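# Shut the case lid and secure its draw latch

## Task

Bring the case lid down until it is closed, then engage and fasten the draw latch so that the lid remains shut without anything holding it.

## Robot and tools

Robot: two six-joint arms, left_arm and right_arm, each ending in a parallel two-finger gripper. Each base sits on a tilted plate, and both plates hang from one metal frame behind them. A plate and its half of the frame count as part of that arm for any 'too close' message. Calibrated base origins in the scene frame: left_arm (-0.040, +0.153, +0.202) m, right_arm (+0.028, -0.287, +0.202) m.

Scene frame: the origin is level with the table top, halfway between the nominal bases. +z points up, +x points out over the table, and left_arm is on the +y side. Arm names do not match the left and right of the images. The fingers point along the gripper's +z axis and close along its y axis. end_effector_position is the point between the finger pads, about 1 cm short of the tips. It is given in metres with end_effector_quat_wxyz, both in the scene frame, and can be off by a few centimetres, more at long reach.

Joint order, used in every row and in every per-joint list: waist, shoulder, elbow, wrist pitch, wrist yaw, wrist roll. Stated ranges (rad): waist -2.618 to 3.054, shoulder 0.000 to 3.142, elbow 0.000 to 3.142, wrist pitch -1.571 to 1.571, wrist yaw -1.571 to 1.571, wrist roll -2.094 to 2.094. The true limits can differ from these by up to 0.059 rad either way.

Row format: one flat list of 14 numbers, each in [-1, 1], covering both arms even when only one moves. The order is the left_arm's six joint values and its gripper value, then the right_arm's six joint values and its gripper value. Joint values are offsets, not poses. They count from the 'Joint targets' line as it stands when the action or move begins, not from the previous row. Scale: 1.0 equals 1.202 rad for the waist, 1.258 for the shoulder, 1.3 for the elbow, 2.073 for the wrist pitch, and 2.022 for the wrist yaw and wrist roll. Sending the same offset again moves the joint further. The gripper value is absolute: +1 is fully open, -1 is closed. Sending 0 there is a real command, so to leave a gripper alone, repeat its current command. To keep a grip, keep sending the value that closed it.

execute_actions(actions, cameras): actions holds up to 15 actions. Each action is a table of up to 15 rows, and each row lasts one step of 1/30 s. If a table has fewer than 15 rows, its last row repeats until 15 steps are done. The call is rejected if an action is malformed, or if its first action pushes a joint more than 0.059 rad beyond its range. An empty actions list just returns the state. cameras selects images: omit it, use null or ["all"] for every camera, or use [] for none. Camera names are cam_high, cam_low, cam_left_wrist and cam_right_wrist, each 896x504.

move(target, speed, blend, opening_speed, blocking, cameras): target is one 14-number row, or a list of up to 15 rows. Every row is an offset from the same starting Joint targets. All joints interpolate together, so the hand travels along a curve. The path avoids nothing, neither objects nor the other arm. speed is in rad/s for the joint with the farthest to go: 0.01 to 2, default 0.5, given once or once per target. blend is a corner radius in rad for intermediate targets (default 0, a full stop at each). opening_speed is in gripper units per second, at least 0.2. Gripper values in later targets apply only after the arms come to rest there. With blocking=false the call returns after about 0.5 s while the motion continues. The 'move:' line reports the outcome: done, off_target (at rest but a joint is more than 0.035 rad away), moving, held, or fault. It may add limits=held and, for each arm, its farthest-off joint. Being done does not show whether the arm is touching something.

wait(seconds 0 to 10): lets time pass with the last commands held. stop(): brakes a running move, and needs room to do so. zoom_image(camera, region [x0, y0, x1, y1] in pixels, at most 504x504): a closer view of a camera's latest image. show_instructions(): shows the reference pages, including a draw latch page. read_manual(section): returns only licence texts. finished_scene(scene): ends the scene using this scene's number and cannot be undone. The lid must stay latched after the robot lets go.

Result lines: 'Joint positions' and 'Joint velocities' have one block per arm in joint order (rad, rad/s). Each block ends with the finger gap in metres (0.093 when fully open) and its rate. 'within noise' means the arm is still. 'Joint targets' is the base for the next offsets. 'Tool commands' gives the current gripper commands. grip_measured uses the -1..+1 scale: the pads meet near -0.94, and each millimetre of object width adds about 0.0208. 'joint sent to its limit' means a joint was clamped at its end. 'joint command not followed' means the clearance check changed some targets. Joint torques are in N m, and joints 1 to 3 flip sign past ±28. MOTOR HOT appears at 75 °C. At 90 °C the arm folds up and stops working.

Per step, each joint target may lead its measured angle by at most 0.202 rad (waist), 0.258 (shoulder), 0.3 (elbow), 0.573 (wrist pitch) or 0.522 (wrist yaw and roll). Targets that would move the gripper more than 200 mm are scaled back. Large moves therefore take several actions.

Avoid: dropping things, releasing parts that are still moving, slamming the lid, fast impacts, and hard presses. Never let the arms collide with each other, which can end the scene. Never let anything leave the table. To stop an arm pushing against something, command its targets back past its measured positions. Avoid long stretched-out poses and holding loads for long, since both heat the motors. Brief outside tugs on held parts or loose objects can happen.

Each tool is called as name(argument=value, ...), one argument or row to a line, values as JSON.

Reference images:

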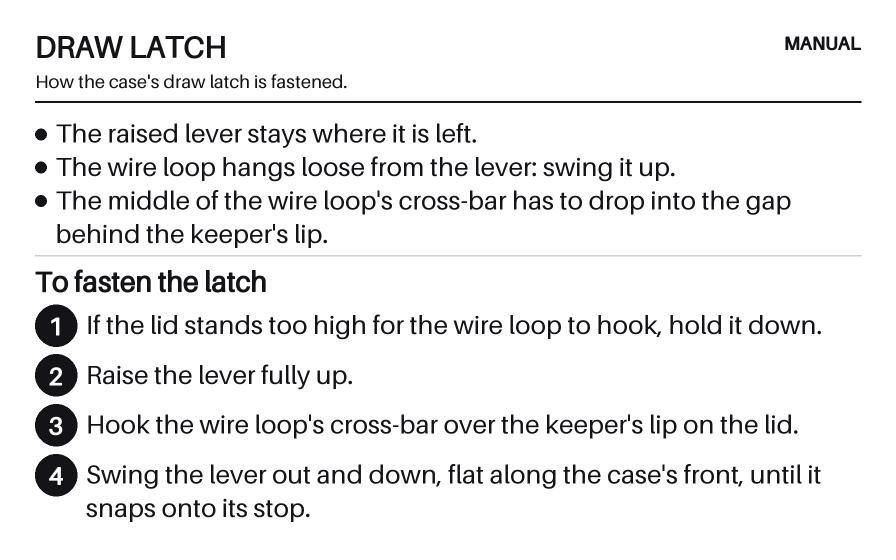

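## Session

execute_actions(
  actions=[],
)

show_instructions(
)

zoom_image(
  camera="cam_high",
  region=[380, 160, 580, 310],
)

zoom_image(
  camera="cam_low",
  region=[400, 180, 700, 340],
)

Scene clock: 0.00 s.
left_arm: end_effector_position=(+0.2361, +0.2655, +0.2935) grip_measured=+1.000 end_effector_quat_wxyz=(+0.321, +0.247, +0.914, +0.031) | right_arm: end_effector_position=(+0.2080, -0.0133, +0.1824) grip_measured=+1.000 end_effector_quat_wxyz=(+0.216, -0.636, +0.733, +0.109)
Joint positions: left_arm=[0.395 1.007 0.681 -0.558 0.155 0.954 0.093] | right_arm=[0.968 1.905 0.689 -0.057 0.084 -0.472 0.093]
Joint velocities: within noise
Joint torques (N m): no reading
Heat: left arm: 27 °C; right arm: 35 °C.
Joint targets: left_arm=[0.394 1.001 0.694 -0.549 0.158 0.953] | right_arm=[0.968 1.898 0.696 -0.057 0.084 -0.472]
Tool commands: left_gripper/opening=+1.0 right_gripper/opening=+1.0
camera_calibration:
cam_left_wrist: T_world_to_cam=[[-0.425772, -0.883078, -0.197212, 0.392729], [-0.873153, 0.458154, -0.166431, 0.173393], [0.237325, 0.101335, -0.966131, 0.285361], [0, 0, 0, 1]] pos_world=[0.250888, 0.238452, 0.382005]
cam_right_wrist: T_world_to_cam=[[0.980909, -0.169294, 0.0956908, -0.221457], [-0.164024, -0.984596, -0.0605471, 0.0733124], [0.104467, 0.0436957, -0.993568, 0.2406], [0, 0, 0, 1]] pos_world=[0.204119, 0.0241786, 0.264683]

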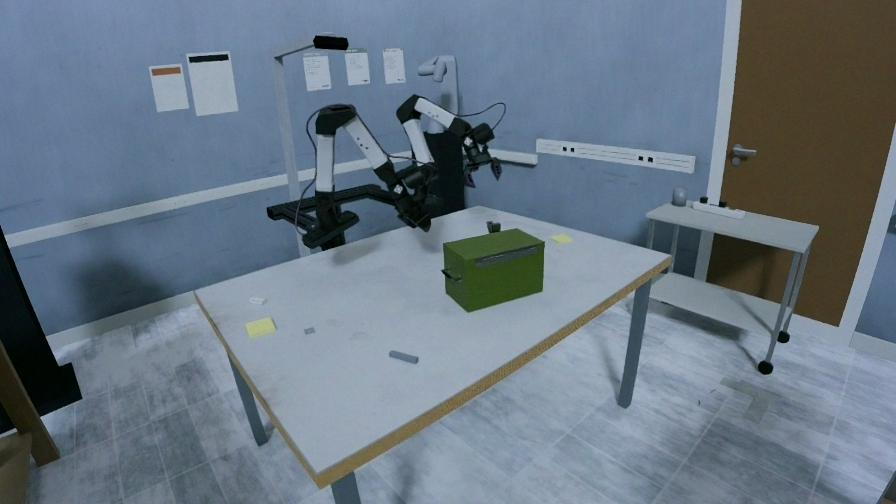

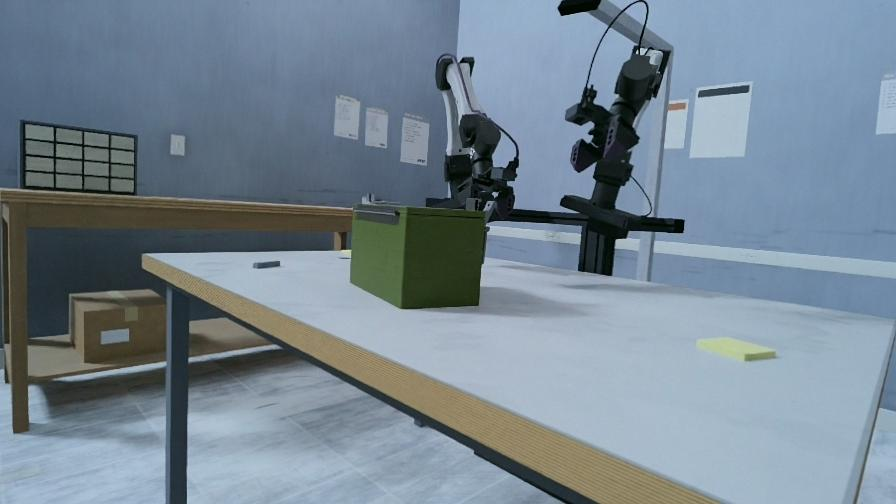

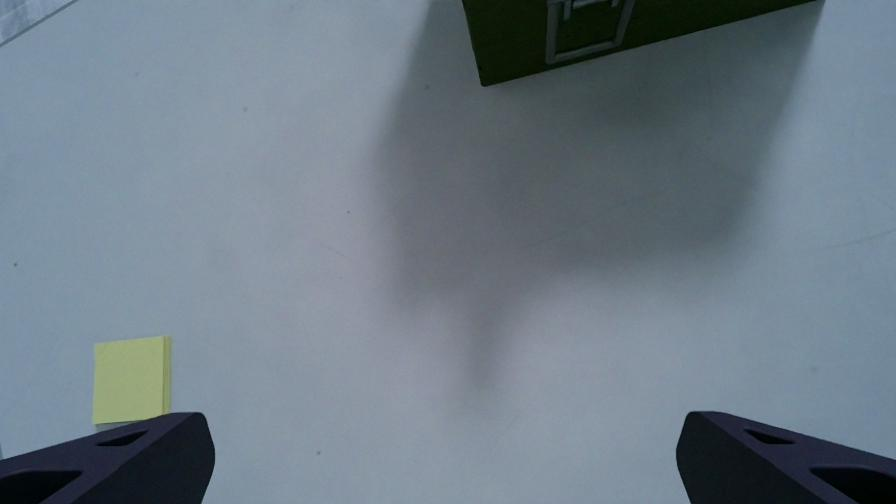

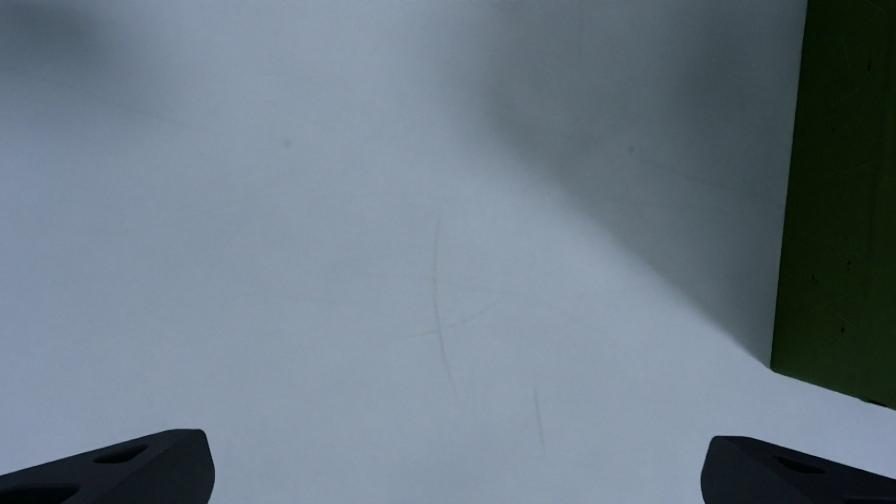

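Reference images for this scene: draw latch manual.

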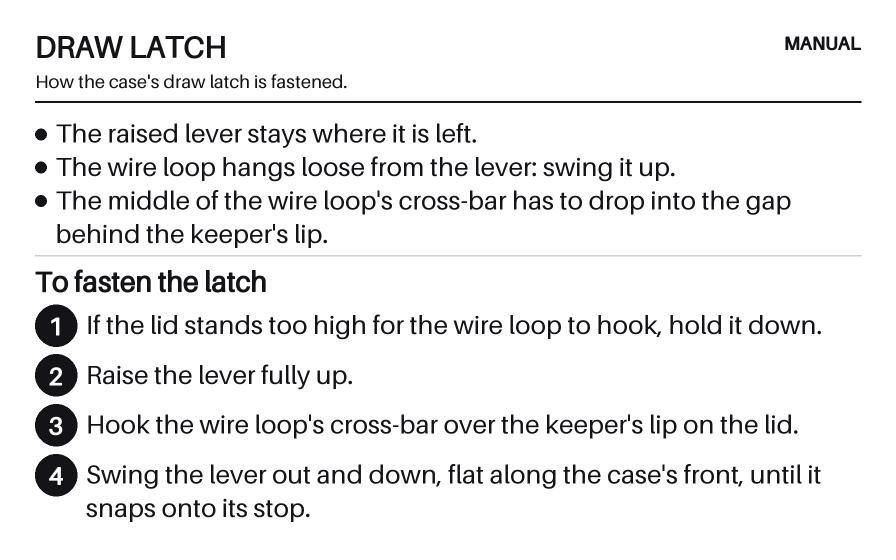

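Scaled by 2.520 from the camera's 896x504 image, which has a finer 1280x720 frame.

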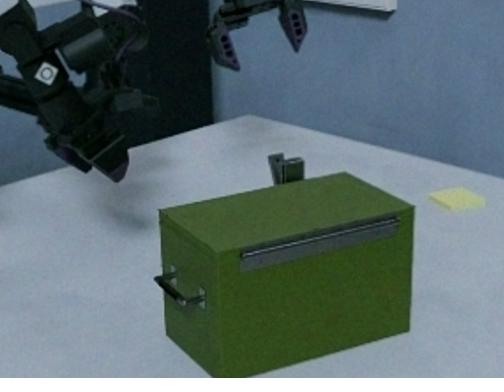

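Scaled by 1.680 from the camera's 896x504 image, which has a finer 1280x720 frame.

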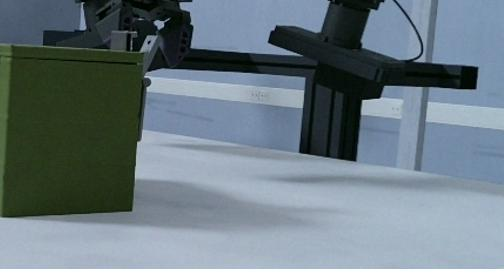

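move(
  target=[
    [0,0,0,0,0,0,0,-0.64,-0.12,0,0,0,0,0],
    [-0.2787,0.7758,-0.3223,0.8235,0.0069,-0.272,0,-0.64,-0.12,0,0,0,0,0],
  ],
  speed=0.9,
)

Scene clock: 78.23 s.
left_arm: end_effector_position=(+0.3159, +0.1445, +0.1657) grip_measured=+0.001 end_effector_quat_wxyz=(+0.485, +0.126, +0.863, -0.063) | right_arm: end_effector_position=(+0.3615, -0.2109, +0.1665) grip_measured=+0.002 end_effector_quat_wxyz=(+0.223, -0.305, +0.924, +0.058)
Joint positions: left_arm=[0.071 1.968 0.278 1.129 0.155 0.415 0.045] | right_arm=[0.203 1.77 0.689 -0.057 0.087 -0.472 0.045]
Joint velocities: within noise
Joint torques (N m): left_arm=[-3.3 -4.27 0.84 1.99 0.49 -0.1] | right_arm=[1.16 -8.53 5.23 1.19 -0.28 0]
Heat: left arm: 32 °C; right arm: 38 °C.
Joint targets: left_arm=[0.059 1.977 0.275 1.158 0.172 0.403] | right_arm=[0.198 1.746 0.696 -0.057 0.084 -0.472]
move: done
camera_calibration:
cam_left_wrist: T_world_to_cam=[[-0.277589, -0.960667, 0.00789827, 0.225062], [-0.81218, 0.230276, -0.536038, 0.352181], [0.513136, -0.155213, -0.844157, 0.0849436], [0, 0, 0, 1]] pos_world=[0.304921, 0.148296, 0.25871]
cam_right_wrist: T_world_to_cam=[[0.587388, -0.809241, 0.0101801, -0.382374], [-0.807986, -0.587102, -0.049707, 0.21782], [0.0462017, 0.0209719, -0.998712, 0.234492], [0, 0, 0, 1]] pos_world=[0.389764, -0.186468, 0.24891]

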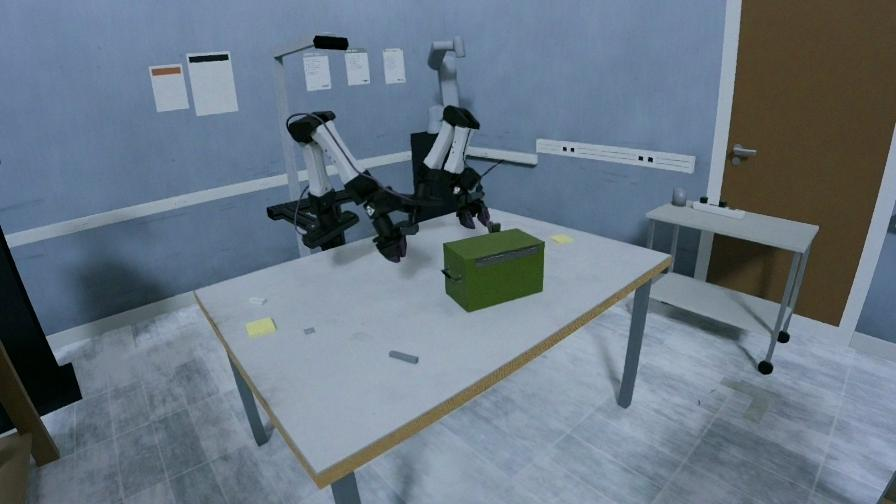

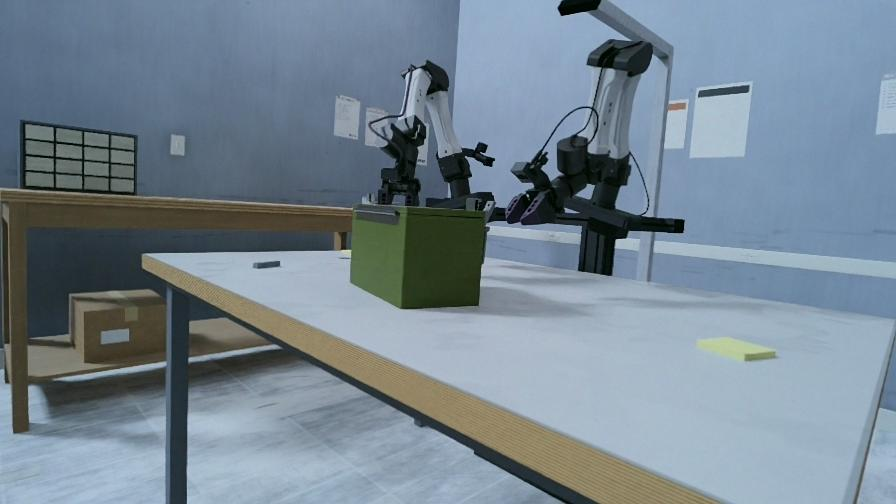

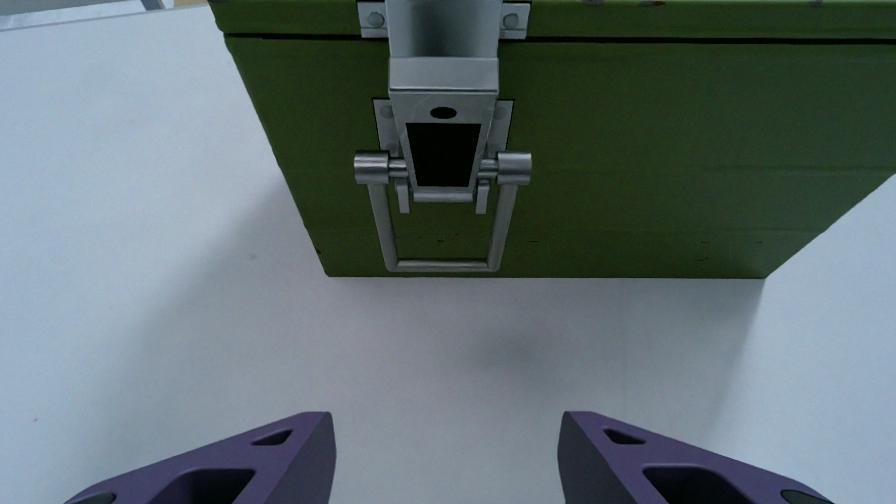

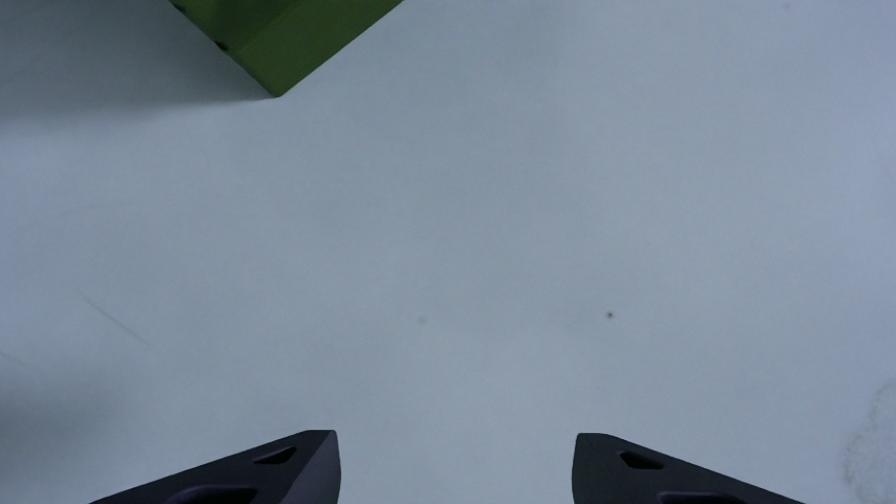

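zoom_image(
  camera="cam_left_wrist",
  region=[320, 0, 580, 290],
)

Scaled by 1.738 from the camera's 896x504 image, which has a finer 1280x720 frame.

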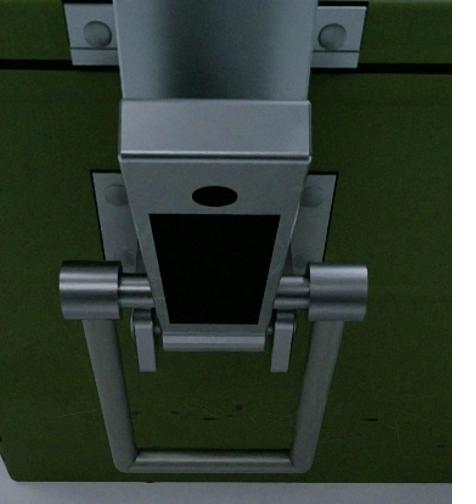

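move(
  target=[
    [0.06,-0.22,0.1,-0.2,0.05,0,-1,0,0,0,0,0,0,-1],
    [0.2837,-0.0612,0.6346,-0.848,0.2117,0.048,-1,0,0,0,0,0,0,-1],
  ],
  speed=1.0,
  blend=0.05,
  cameras=[],
)

move(
  target=[0.028,0.6328,0.6638,-0.3586,0.2418,0.074,-1,0,0,0,0,0,0,-1],
  speed=0.6,
)

Scene clock: 131.27 s.
left_arm: end_effector_position=(+0.3204, +0.2020, +0.1896) grip_measured=-0.982 end_effector_quat_wxyz=(+0.182, +0.041, +0.921, -0.343) | right_arm: end_effector_position=(+0.3615, -0.2109, +0.1665) grip_measured=-0.973 end_effector_quat_wxyz=(+0.223, -0.305, +0.924, +0.058)
Joint positions: left_arm=[0.392 1.888 1.077 -0.587 0.58 0.488 0] | right_arm=[0.203 1.77 0.689 -0.057 0.087 -0.472 0]
Joint velocities: within noise
Joint torques (N m): left_arm=[-1.62 -6.34 5.29 0.3 0.82 0.19] | right_arm=[1.25 -8.47 5.38 1.21 -0.21 -0.03]
Heat: left arm: 30 °C; right arm: 39 °C.
Joint targets: left_arm=[0.400 1.900 1.100 -0.600 0.600 0.500] | right_arm=[0.198 1.746 0.696 -0.057 0.084 -0.472]
move: done; blend cut to 0 rad at target 1
No camera images: "cameras" was empty.

Scene clock: 133.50 s.
left_arm: end_effector_position=(+0.3875, +0.1733, +0.1476) grip_measured=-0.982 end_effector_quat_wxyz=(+0.043, -0.054, +0.770, -0.634) | right_arm: end_effector_position=(+0.3615, -0.2109, +0.1665) grip_measured=-0.973 end_effector_quat_wxyz=(+0.223, -0.305, +0.924, +0.058)
Joint positions: left_arm=[0.423 2.686 1.943 -1.323 1.068 0.637 0] | right_arm=[0.203 1.77 0.689 -0.057 0.087 -0.472 0]
Joint velocities: within noise
Joint torques (N m): left_arm=[-2.52 -9.95 4.4 -0.79 0.89 0.21] | right_arm=[1.16 -8.62 5.42 1.15 -0.26 -0.03]
Heat: left arm: 30 °C; right arm: 39 °C.
Joint targets: left_arm=[0.434 2.696 1.963 -1.343 1.089 0.650] | right_arm=[0.198 1.746 0.696 -0.057 0.084 -0.472]
move: done
camera_calibration:
cam_left_wrist: T_world_to_cam=[[0.0449577, -0.177096, 0.983166, -0.131981], [-0.948074, 0.302619, 0.0978632, 0.340574], [-0.314856, -0.936514, -0.154295, 0.391832], [0, 0, 0, 1]] pos_world=[0.452194, 0.240518, 0.156888]
cam_right_wrist: T_world_to_cam=[[0.587388, -0.809241, 0.0101801, -0.382374], [-0.807986, -0.587102, -0.049707, 0.21782], [0.0462017, 0.0209719, -0.998712, 0.234492], [0, 0, 0, 1]] pos_world=[0.389764, -0.186468, 0.24891]

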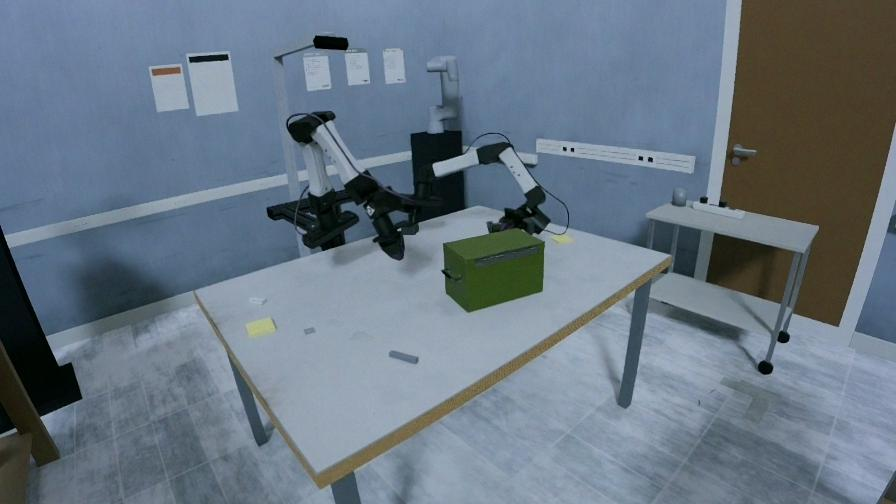

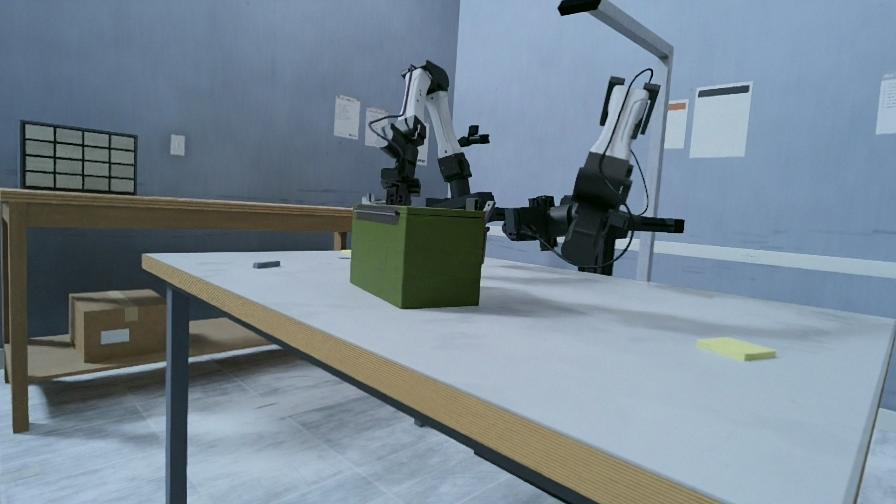

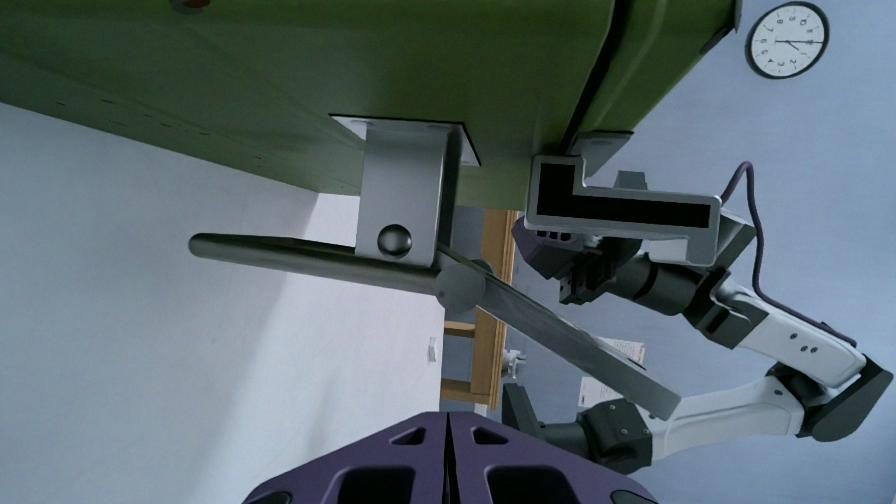

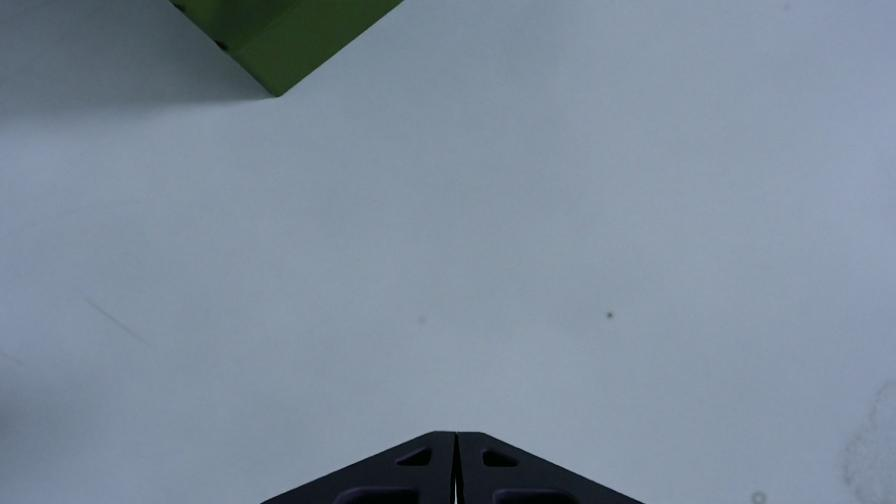

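move(
  target=[-0.028,-0.6328,-0.6638,0.3586,-0.2418,-0.074,-1,0,0,0,0,0,0,-1],
  speed=0.8,
  cameras=[],
)

move(
  target=[-0.317,0.035,-0.5642,0.8312,-0.2196,-0.0682,-1,0,0,0,0,0,0,-1],
  speed=0.8,
  cameras=["cam_left_wrist"],
)

Scene clock: 309.77 s.
left_arm: end_effector_position=(+0.3189, +0.2026, +0.1814) grip_measured=-0.982 end_effector_quat_wxyz=(+0.170, +0.036, +0.915, -0.364) | right_arm: end_effector_position=(+0.3615, -0.2109, +0.1665) grip_measured=-0.973 end_effector_quat_wxyz=(+0.223, -0.305, +0.924, +0.058)
Joint positions: left_arm=[0.413 1.939 1.106 -0.618 0.612 0.511 0] | right_arm=[0.203 1.77 0.689 -0.057 0.087 -0.472 0]
Joint velocities: within noise
Joint torques (N m): left_arm=[-3.79 -11.14 2.76 0.49 0.47 -0.05] | right_arm=[1.2 -8.57 5.38 1.14 -0.23 0]
Heat: left arm: 48 °C; right arm: 40 °C.
Joint targets: left_arm=[0.400 1.900 1.101 -0.600 0.600 0.500] | right_arm=[0.198 1.746 0.696 -0.057 0.084 -0.472]
move: off_target (left_arm); left_arm: the shoulder is farthest, 0.039 rad from its target
No camera images: "cameras" was empty.

Scene clock: 312.77 s.
left_arm: end_effector_position=(+0.3499, +0.1357, +0.1941) grip_measured=-0.983 end_effector_quat_wxyz=(+0.525, +0.123, +0.839, -0.077) | right_arm: end_effector_position=(+0.3615, -0.2109, +0.1665) grip_measured=-0.973 end_effector_quat_wxyz=(+0.223, -0.305, +0.924, +0.058)
Joint positions: left_arm=[0.031 1.939 0.371 1.093 0.17 0.374 0] | right_arm=[0.203 1.77 0.689 -0.057 0.087 -0.472 0]
Joint velocities: within noise
Joint torques (N m): left_arm=[-3.43 -5.04 1.43 2.06 0.11 -0.1] | right_arm=[1.2 -8.59 5.42 1.12 -0.21 -0.02]
Heat: left arm: 47 °C; right arm: 40 °C.
Joint targets: left_arm=[0.019 1.944 0.367 1.123 0.156 0.362] | right_arm=[0.198 1.746 0.696 -0.057 0.084 -0.472]
move: done
camera_calibration:
cam_left_wrist: T_world_to_cam=[[-0.288153, -0.957355, 0.0209764, 0.22654], [-0.759754, 0.215234, -0.613554, 0.395787], [0.582874, -0.192734, -0.789374, 0.0600992], [0, 0, 0, 1]] pos_world=[0.330948, 0.143276, 0.285525]
Images, in order (width x height): cam_left_wrist 896x504.

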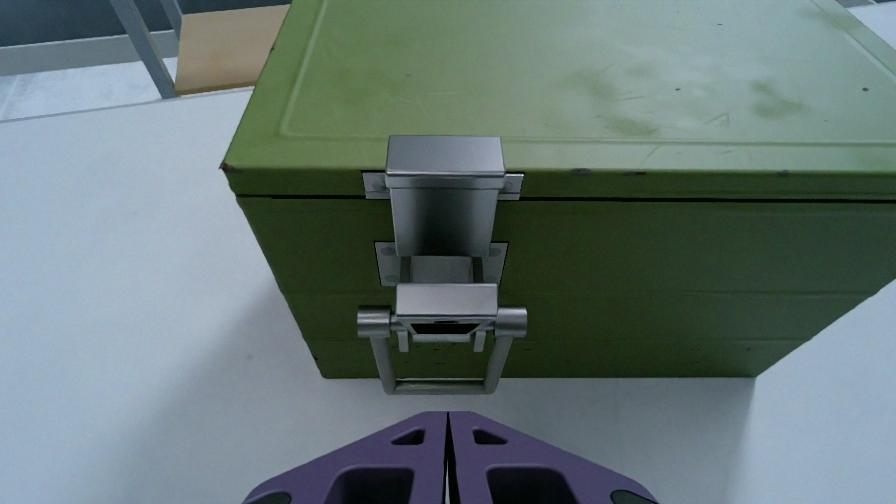

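move(
  target=[
    [-0.0241,0.0676,0.0715,0.001,-0.0153,-0.01,-1,0,0,0,0,0,0,-1],
    [-0.0366,0.0712,0.1112,-0.021,-0.0215,-0.013,-1,0,0,0,0,0,0,-1],
  ],
  speed=[0.3,0.12],
  cameras=["cam_left_wrist"],
)

zoom_image(
  camera="cam_left_wrist",
  region=[300, 100, 600, 504],
)

Scene clock: 320.97 s.
left_arm: end_effector_position=(+0.3782, +0.1249, +0.1893) grip_measured=-0.983 end_effector_quat_wxyz=(+0.525, +0.118, +0.839, -0.076) | right_arm: end_effector_position=(+0.3615, -0.2109, +0.1665) grip_measured=-0.973 end_effector_quat_wxyz=(+0.223, -0.305, +0.924, +0.058)
Joint positions: left_arm=[-0.01 2.023 0.486 1.07 0.128 0.348 0] | right_arm=[0.203 1.77 0.689 -0.057 0.087 -0.472 0]
Joint velocities: within noise
Joint torques (N m): left_arm=[-4.03 -5.3 4.08 1.9 0.1 -0.11] | right_arm=[1.28 -8.64 5.33 1.15 -0.26 -0.06]
Heat: left arm: 44 °C; right arm: 40 °C.
Joint targets: left_arm=[-0.025 2.034 0.511 1.080 0.113 0.336] | right_arm=[0.198 1.746 0.696 -0.057 0.084 -0.472]
move: done
camera_calibration:
cam_left_wrist: T_world_to_cam=[[-0.279795, -0.959761, 0.0239608, 0.221076], [-0.761287, 0.206591, -0.614623, 0.418526], [0.584941, -0.19021, -0.788457, 0.0364961], [0, 0, 0, 1]] pos_world=[0.359127, 0.132658, 0.280715]
Images, in order (width x height): cam_left_wrist 896x504.

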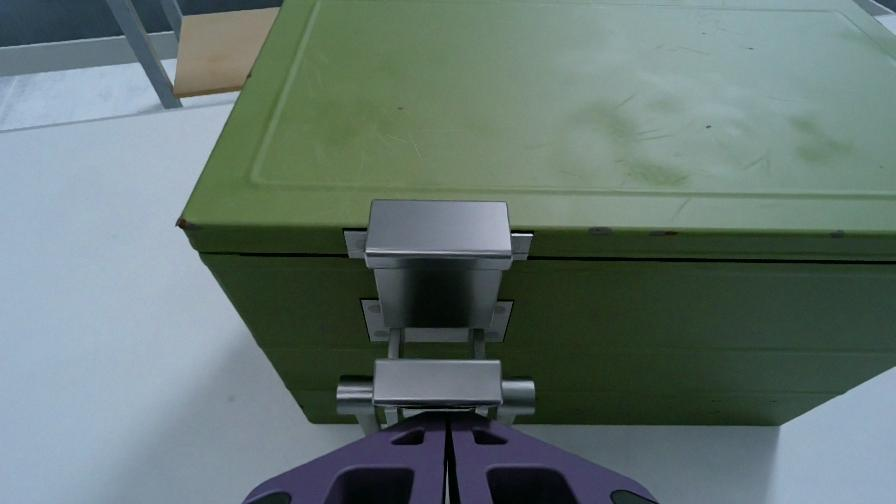

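Scaled by 1.248 from the camera's 896x504 image, which has a finer 1280x720 frame.

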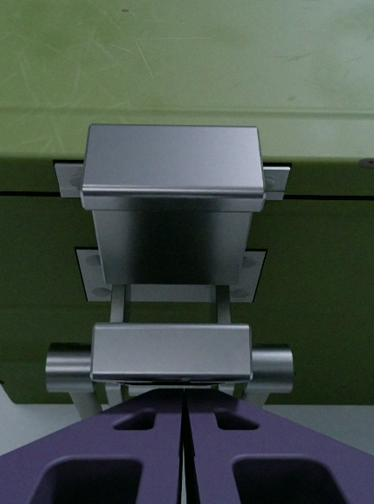

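move(
  target=[-0.0125,0.0032,0.04,-0.0217,-0.0064,-0.003,-1,0,0,0,0,0,0,-1],
  speed=0.12,
  cameras=["cam_left_wrist"],
)

zoom_image(
  camera="cam_left_wrist",
  region=[300, 100, 600, 504],
)

Scene clock: 326.90 s.
left_arm: end_effector_position=(+0.3908, +0.1213, +0.1929) grip_measured=-0.983 end_effector_quat_wxyz=(+0.526, +0.119, +0.839, -0.076) | right_arm: end_effector_position=(+0.3615, -0.2109, +0.1665) grip_measured=-0.973 end_effector_quat_wxyz=(+0.223, -0.305, +0.924, +0.058)
Joint positions: left_arm=[-0.025 2.028 0.538 1.024 0.115 0.342 0] | right_arm=[0.203 1.77 0.689 -0.057 0.087 -0.472 0]
Joint velocities: within noise
Joint torques (N m): left_arm=[-4.11 -5.59 4.38 1.91 0.1 -0.09] | right_arm=[1.44 -8.53 5.27 1.14 -0.25 -0.01]
Heat: left arm: 43 °C; right arm: 40 °C.
Joint targets: left_arm=[-0.040 2.038 0.564 1.035 0.099 0.330] | right_arm=[0.198 1.746 0.696 -0.057 0.084 -0.472]
move: done
camera_calibration:
cam_left_wrist: T_world_to_cam=[[-0.280298, -0.959631, 0.0232618, 0.221309], [-0.760837, 0.207327, -0.614933, 0.430827], [0.585286, -0.190063, -0.788236, 0.0311315], [0, 0, 0, 1]] pos_world=[0.371601, 0.12897, 0.284321]
Images, in order (width x height): cam_left_wrist 896x504.

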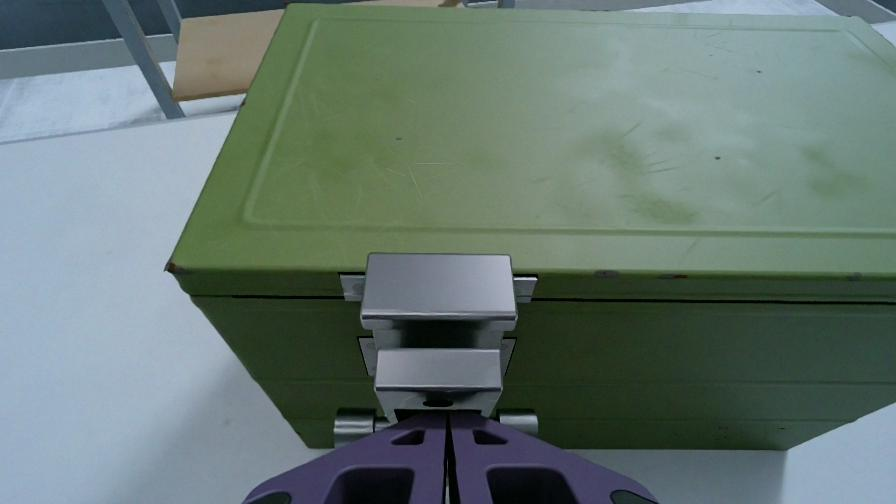

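Scaled by 1.248 from the camera's 896x504 image, which has a finer 1280x720 frame.

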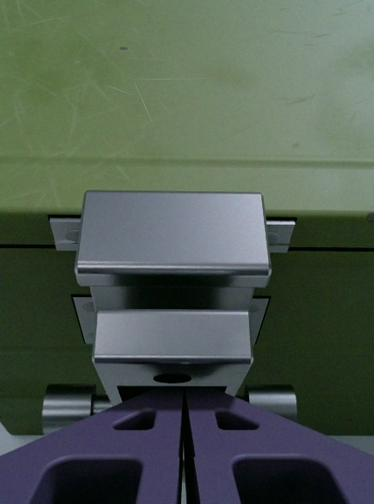

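wait(
  seconds=0,
)

Scene clock: 355.73 s.
left_arm: end_effector_position=(+0.3907, +0.1213, +0.1928) grip_measured=-0.983 end_effector_quat_wxyz=(+0.525, +0.119, +0.839, -0.076) | right_arm: end_effector_position=(+0.3615, -0.2109, +0.1665) grip_measured=-0.973 end_effector_quat_wxyz=(+0.223, -0.305, +0.924, +0.058)
Joint positions: left_arm=[-0.025 2.028 0.538 1.023 0.115 0.342 0] | right_arm=[0.203 1.77 0.689 -0.057 0.087 -0.472 0]
Joint velocities: within noise
Joint torques (N m): left_arm=[-4.12 -5.56 4.36 1.92 0.1 -0.11] | right_arm=[1.31 -8.69 5.23 1.16 -0.25 -0.01]
Heat: left arm: 38 °C; right arm: 40 °C.
Joint targets: left_arm=[-0.040 2.038 0.563 1.035 0.100 0.330] | right_arm=[0.198 1.746 0.696 -0.057 0.084 -0.472]
Tool commands: left_gripper/opening=-1.0 right_gripper/opening=-1.0
camera_calibration:
cam_left_wrist: T_world_to_cam=[[-0.28022, -0.959643, 0.0237003, 0.221166], [-0.761138, 0.207076, -0.614645, 0.430841], [0.584933, -0.190275, -0.788447, 0.0312971], [0, 0, 0, 1]] pos_world=[0.371598, 0.128979, 0.284249]
cam_right_wrist: T_world_to_cam=[[0.587388, -0.809241, 0.0101801, -0.382374], [-0.807986, -0.587102, -0.049707, 0.21782], [0.0462017, 0.0209719, -0.998712, 0.234492], [0, 0, 0, 1]] pos_world=[0.389764, -0.186468, 0.24891]

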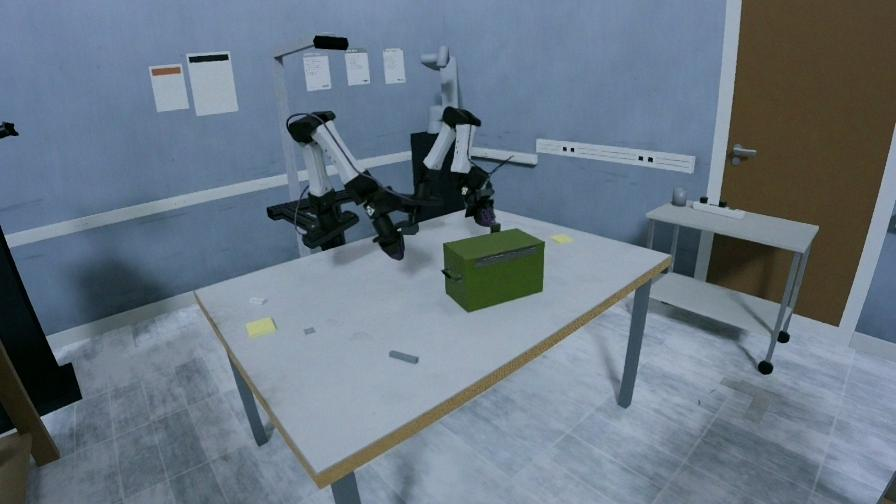

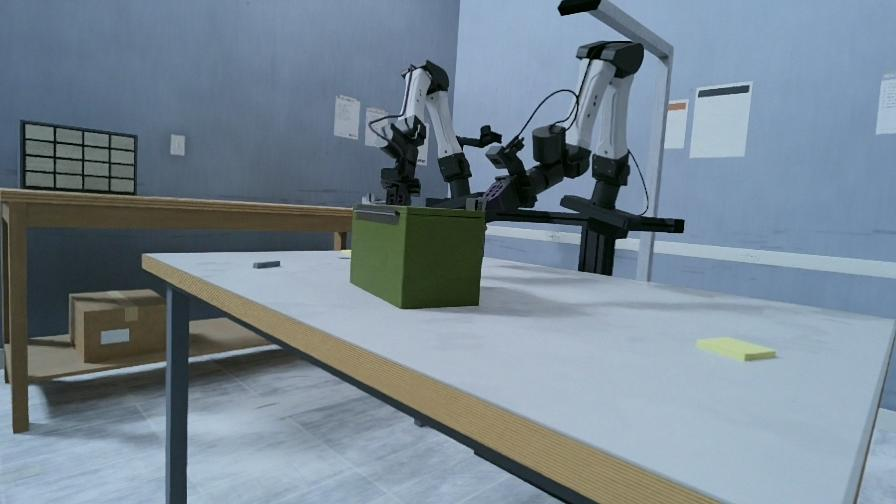

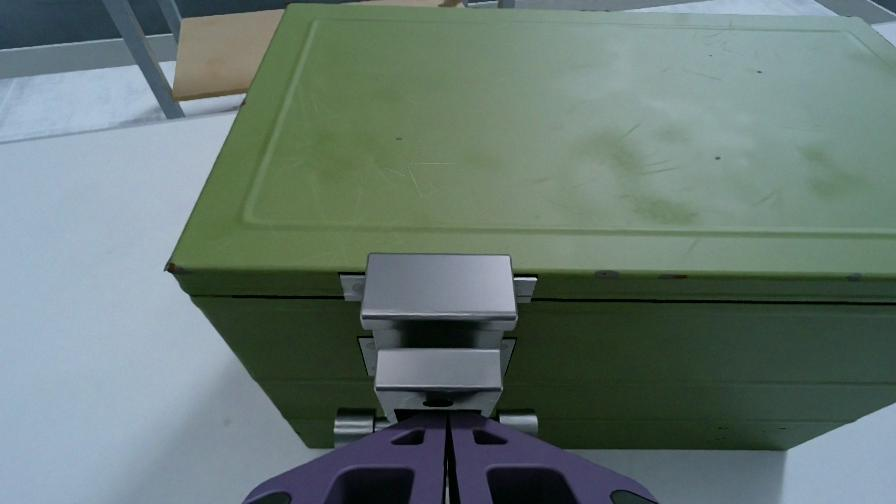

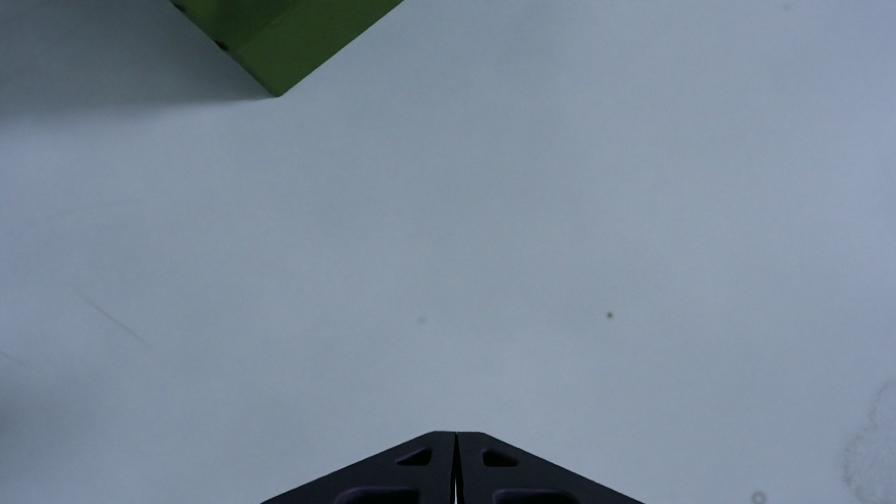

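move(
  target=[-0.0058, 0.0099, 0.0231, -0.0077, -0.003, -0.0015, -1, 0,0,0,0,0,0,-1],
  speed=0.05,
  cameras=["cam_left_wrist"],
)

Scene clock: 365.20 s.
left_arm: end_effector_position=(+0.3947, +0.1202, +0.1933) grip_measured=-0.983 end_effector_quat_wxyz=(+0.526, +0.118, +0.839, -0.076) | right_arm: end_effector_position=(+0.3615, -0.2109, +0.1665) grip_measured=-0.973 end_effector_quat_wxyz=(+0.223, -0.305, +0.924, +0.058)
Joint positions: left_arm=[-0.029 2.033 0.554 1.014 0.112 0.339 0] | right_arm=[0.203 1.77 0.689 -0.057 0.087 -0.472 0]
Joint velocities: within noise
Joint torques (N m): left_arm=[-4.51 -5.07 5.56 1.86 0.05 -0.11] | right_arm=[1.24 -8.42 5.35 1.11 -0.24 -0.03]
Heat: left arm: 38 °C; right arm: 40 °C.
Joint targets: left_arm=[-0.047 2.051 0.593 1.019 0.093 0.327] | right_arm=[0.198 1.746 0.696 -0.057 0.084 -0.472]
move: off_target (left_arm); left_arm: the elbow is farthest, 0.039 rad from its target
camera_calibration:
cam_left_wrist: T_world_to_cam=[[-0.279858, -0.959725, 0.0246282, 0.220964], [-0.760765, 0.206048, -0.615452, 0.434551], [0.58559, -0.190976, -0.78779, 0.0288665], [0, 0, 0, 1]] pos_world=[0.375526, 0.128039, 0.284744]
Images, in order (width x height): cam_left_wrist 896x504.

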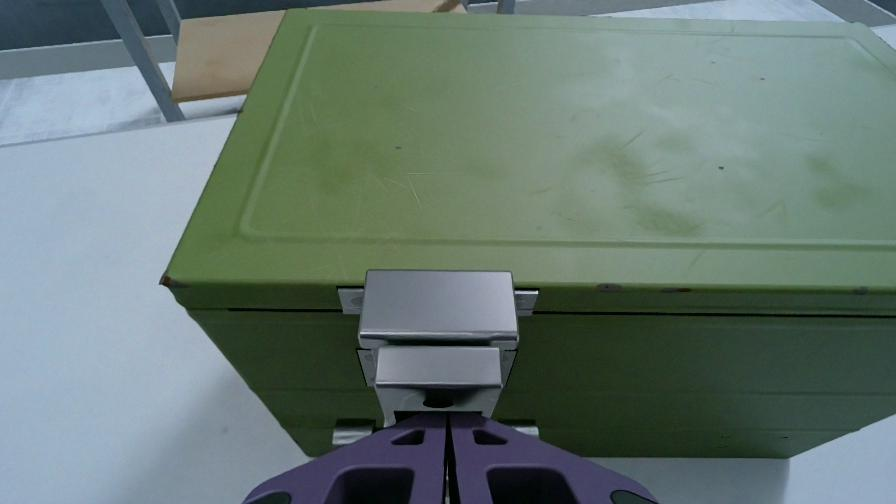

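move(
  target=[
    [0.0549,-0.0851,-0.1738,0.0502,0.0312,0.0173,-1,0,0,0,0,0,0,-1],
    [0.1231,0.3323,-0.0777,0.2393,0.0678,0.0356,0.6,0,0,0,0,0,0,-1],
  ],
  speed=0.5,
  opening_speed=1.5,
  cameras=["cam_left_wrist"],
)

Scene clock: 397.03 s.
left_arm: end_effector_position=(+0.3517, +0.1303, +0.1061) grip_measured=+0.598 end_effector_quat_wxyz=(+0.519, +0.115, +0.844, -0.077) | right_arm: end_effector_position=(+0.3615, -0.2109, +0.1665) grip_measured=-0.973 end_effector_quat_wxyz=(+0.223, -0.305, +0.924, +0.058)
Joint positions: left_arm=[0.091 2.459 0.483 1.486 0.213 0.388 0.074] | right_arm=[0.203 1.77 0.689 -0.057 0.087 -0.472 0]
Joint velocities: within noise
Joint torques (N m): left_arm=[-1.62 -5.79 0.53 2.03 0.52 0.14] | right_arm=[1.37 -8.44 5.26 1.16 -0.25 -0.09]
Heat: left arm: 36 °C; right arm: 39 °C.
Joint targets: left_arm=[0.101 2.469 0.492 1.515 0.231 0.399] | right_arm=[0.198 1.746 0.696 -0.057 0.084 -0.472]
move: done
camera_calibration:
cam_left_wrist: T_world_to_cam=[[-0.275516, -0.960746, 0.0325234, 0.218489], [-0.772001, 0.200976, -0.603012, 0.34936], [0.572805, -0.191248, -0.797069, -0.00729385], [0, 0, 0, 1]] pos_world=[0.334082, 0.138304, 0.197749]
Images, in order (width x height): cam_left_wrist 896x504.

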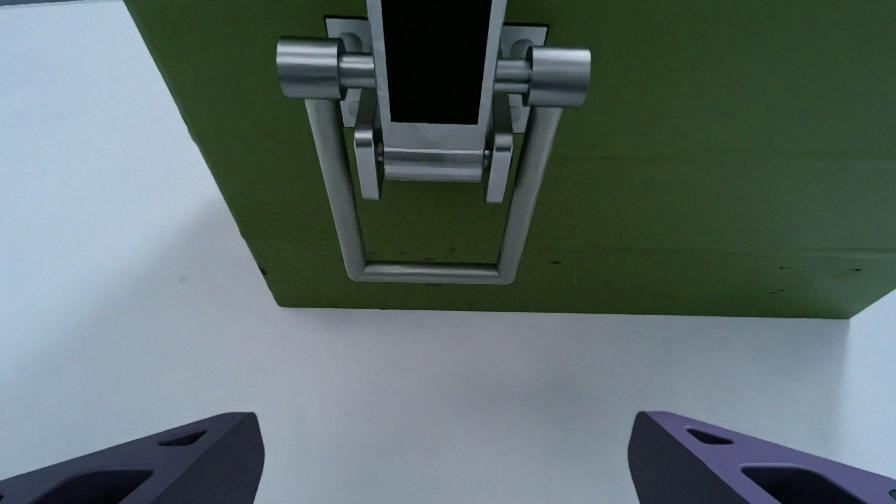

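move(
  target=[-0.0449,0.0318,0.1808,-0.0820,-0.0218,-0.0089,0.6,0,0,0,0,0,0,-1],
  speed=0.15,
  cameras=["cam_left_wrist"],
)

zoom_image(
  camera="cam_left_wrist",
  region=[200, 0, 704, 504],
)

Scene clock: 409.40 s.
left_arm: end_effector_position=(+0.4134, +0.1245, +0.1063) grip_measured=+0.598 end_effector_quat_wxyz=(+0.543, +0.121, +0.828, -0.071) | right_arm: end_effector_position=(+0.3615, -0.2109, +0.1665) grip_measured=-0.973 end_effector_quat_wxyz=(+0.223, -0.305, +0.924, +0.058)
Joint positions: left_arm=[0.062 2.494 0.717 1.347 0.201 0.388 0.074] | right_arm=[0.203 1.77 0.689 -0.057 0.087 -0.472 0]
Joint velocities: within noise
Joint torques (N m): left_arm=[-4.6 -6.65 1.65 1.78 0.12 -0.06] | right_arm=[1.35 -8.39 5.22 1.16 -0.23 0]
Heat: left arm: 36 °C; right arm: 39 °C.
Joint targets: left_arm=[0.047 2.508 0.727 1.345 0.187 0.381] | right_arm=[0.198 1.746 0.696 -0.057 0.084 -0.472]
move: done
camera_calibration:
cam_left_wrist: T_world_to_cam=[[-0.28071, -0.959766, 0.00708599, 0.234633], [-0.733418, 0.209734, -0.646614, 0.385844], [0.619112, -0.186708, -0.762785, -0.0668741], [0, 0, 0, 1]] pos_world=[0.390252, 0.131782, 0.196819]
Images, in order (width x height): cam_left_wrist 896x504.

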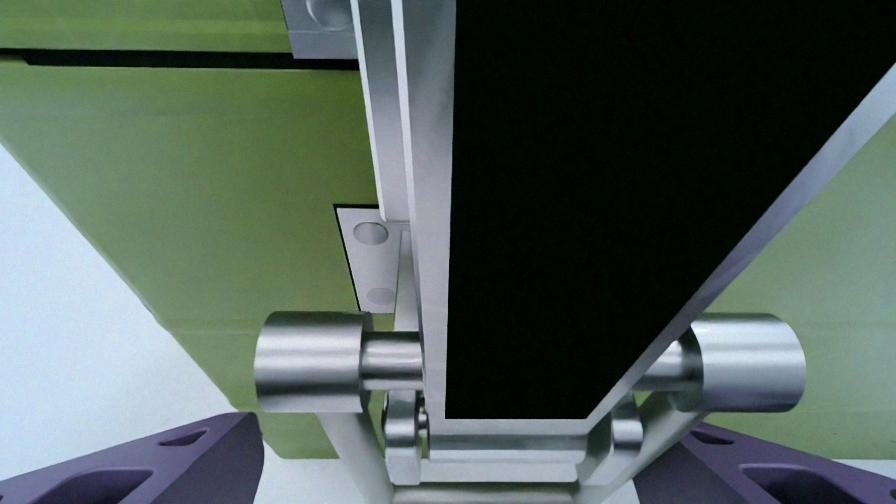

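Scaled by 1.000.

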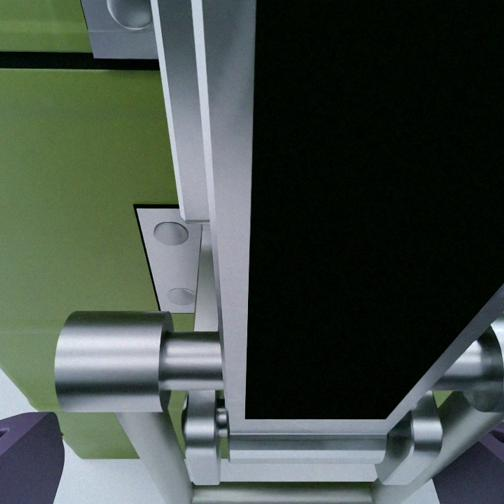

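move(
  target=[-0.0175,0.0159,0.005,0.0096,-0.0129,-0.0084,0.6,0,0,0,0,0,0,-1],
  speed=0.1,
  cameras=["cam_left_wrist"],
)

Scene clock: 429.37 s.
left_arm: end_effector_position=(+0.4139, +0.1199, +0.1055) grip_measured=+0.598 end_effector_quat_wxyz=(+0.546, +0.116, +0.827, -0.070) | right_arm: end_effector_position=(+0.3615, -0.2109, +0.1665) grip_measured=-0.973 end_effector_quat_wxyz=(+0.223, -0.305, +0.924, +0.058)
Joint positions: left_arm=[0.045 2.511 0.72 1.368 0.18 0.372 0.074] | right_arm=[0.203 1.77 0.689 -0.057 0.087 -0.472 0]
Joint velocities: within noise
Joint torques (N m): left_arm=[-4.98 -6.2 1.89 1.78 0.07 -0.07] | right_arm=[1.26 -8.5 5.3 1.15 -0.17 -0.01]
Heat: left arm: 36 °C; right arm: 39 °C.
Joint targets: left_arm=[0.026 2.529 0.734 1.365 0.161 0.364] | right_arm=[0.198 1.746 0.696 -0.057 0.084 -0.472]
move: done
camera_calibration:
cam_left_wrist: T_world_to_cam=[[-0.270898, -0.962549, 0.0106647, 0.226261], [-0.733186, 0.199143, -0.650215, 0.388287], [0.62374, -0.183961, -0.759675, -0.0712103], [0, 0, 0, 1]] pos_world=[0.390397, 0.127363, 0.19596]
Images, in order (width x height): cam_left_wrist 896x504.

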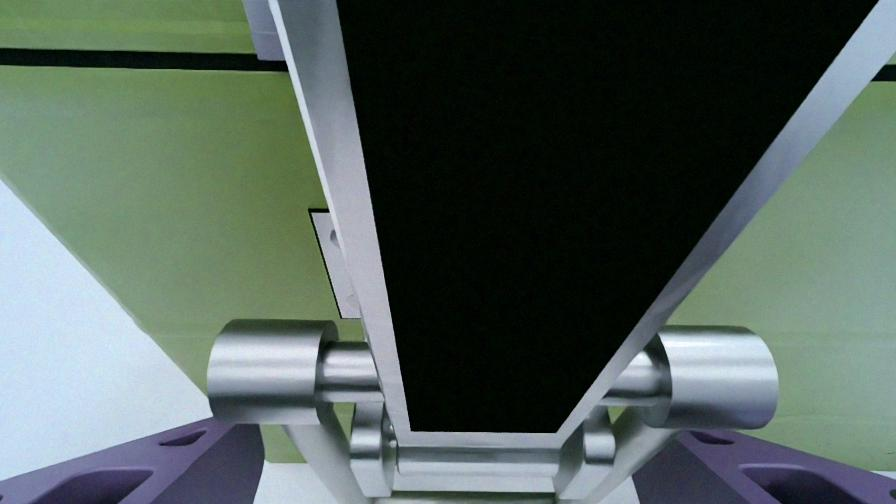

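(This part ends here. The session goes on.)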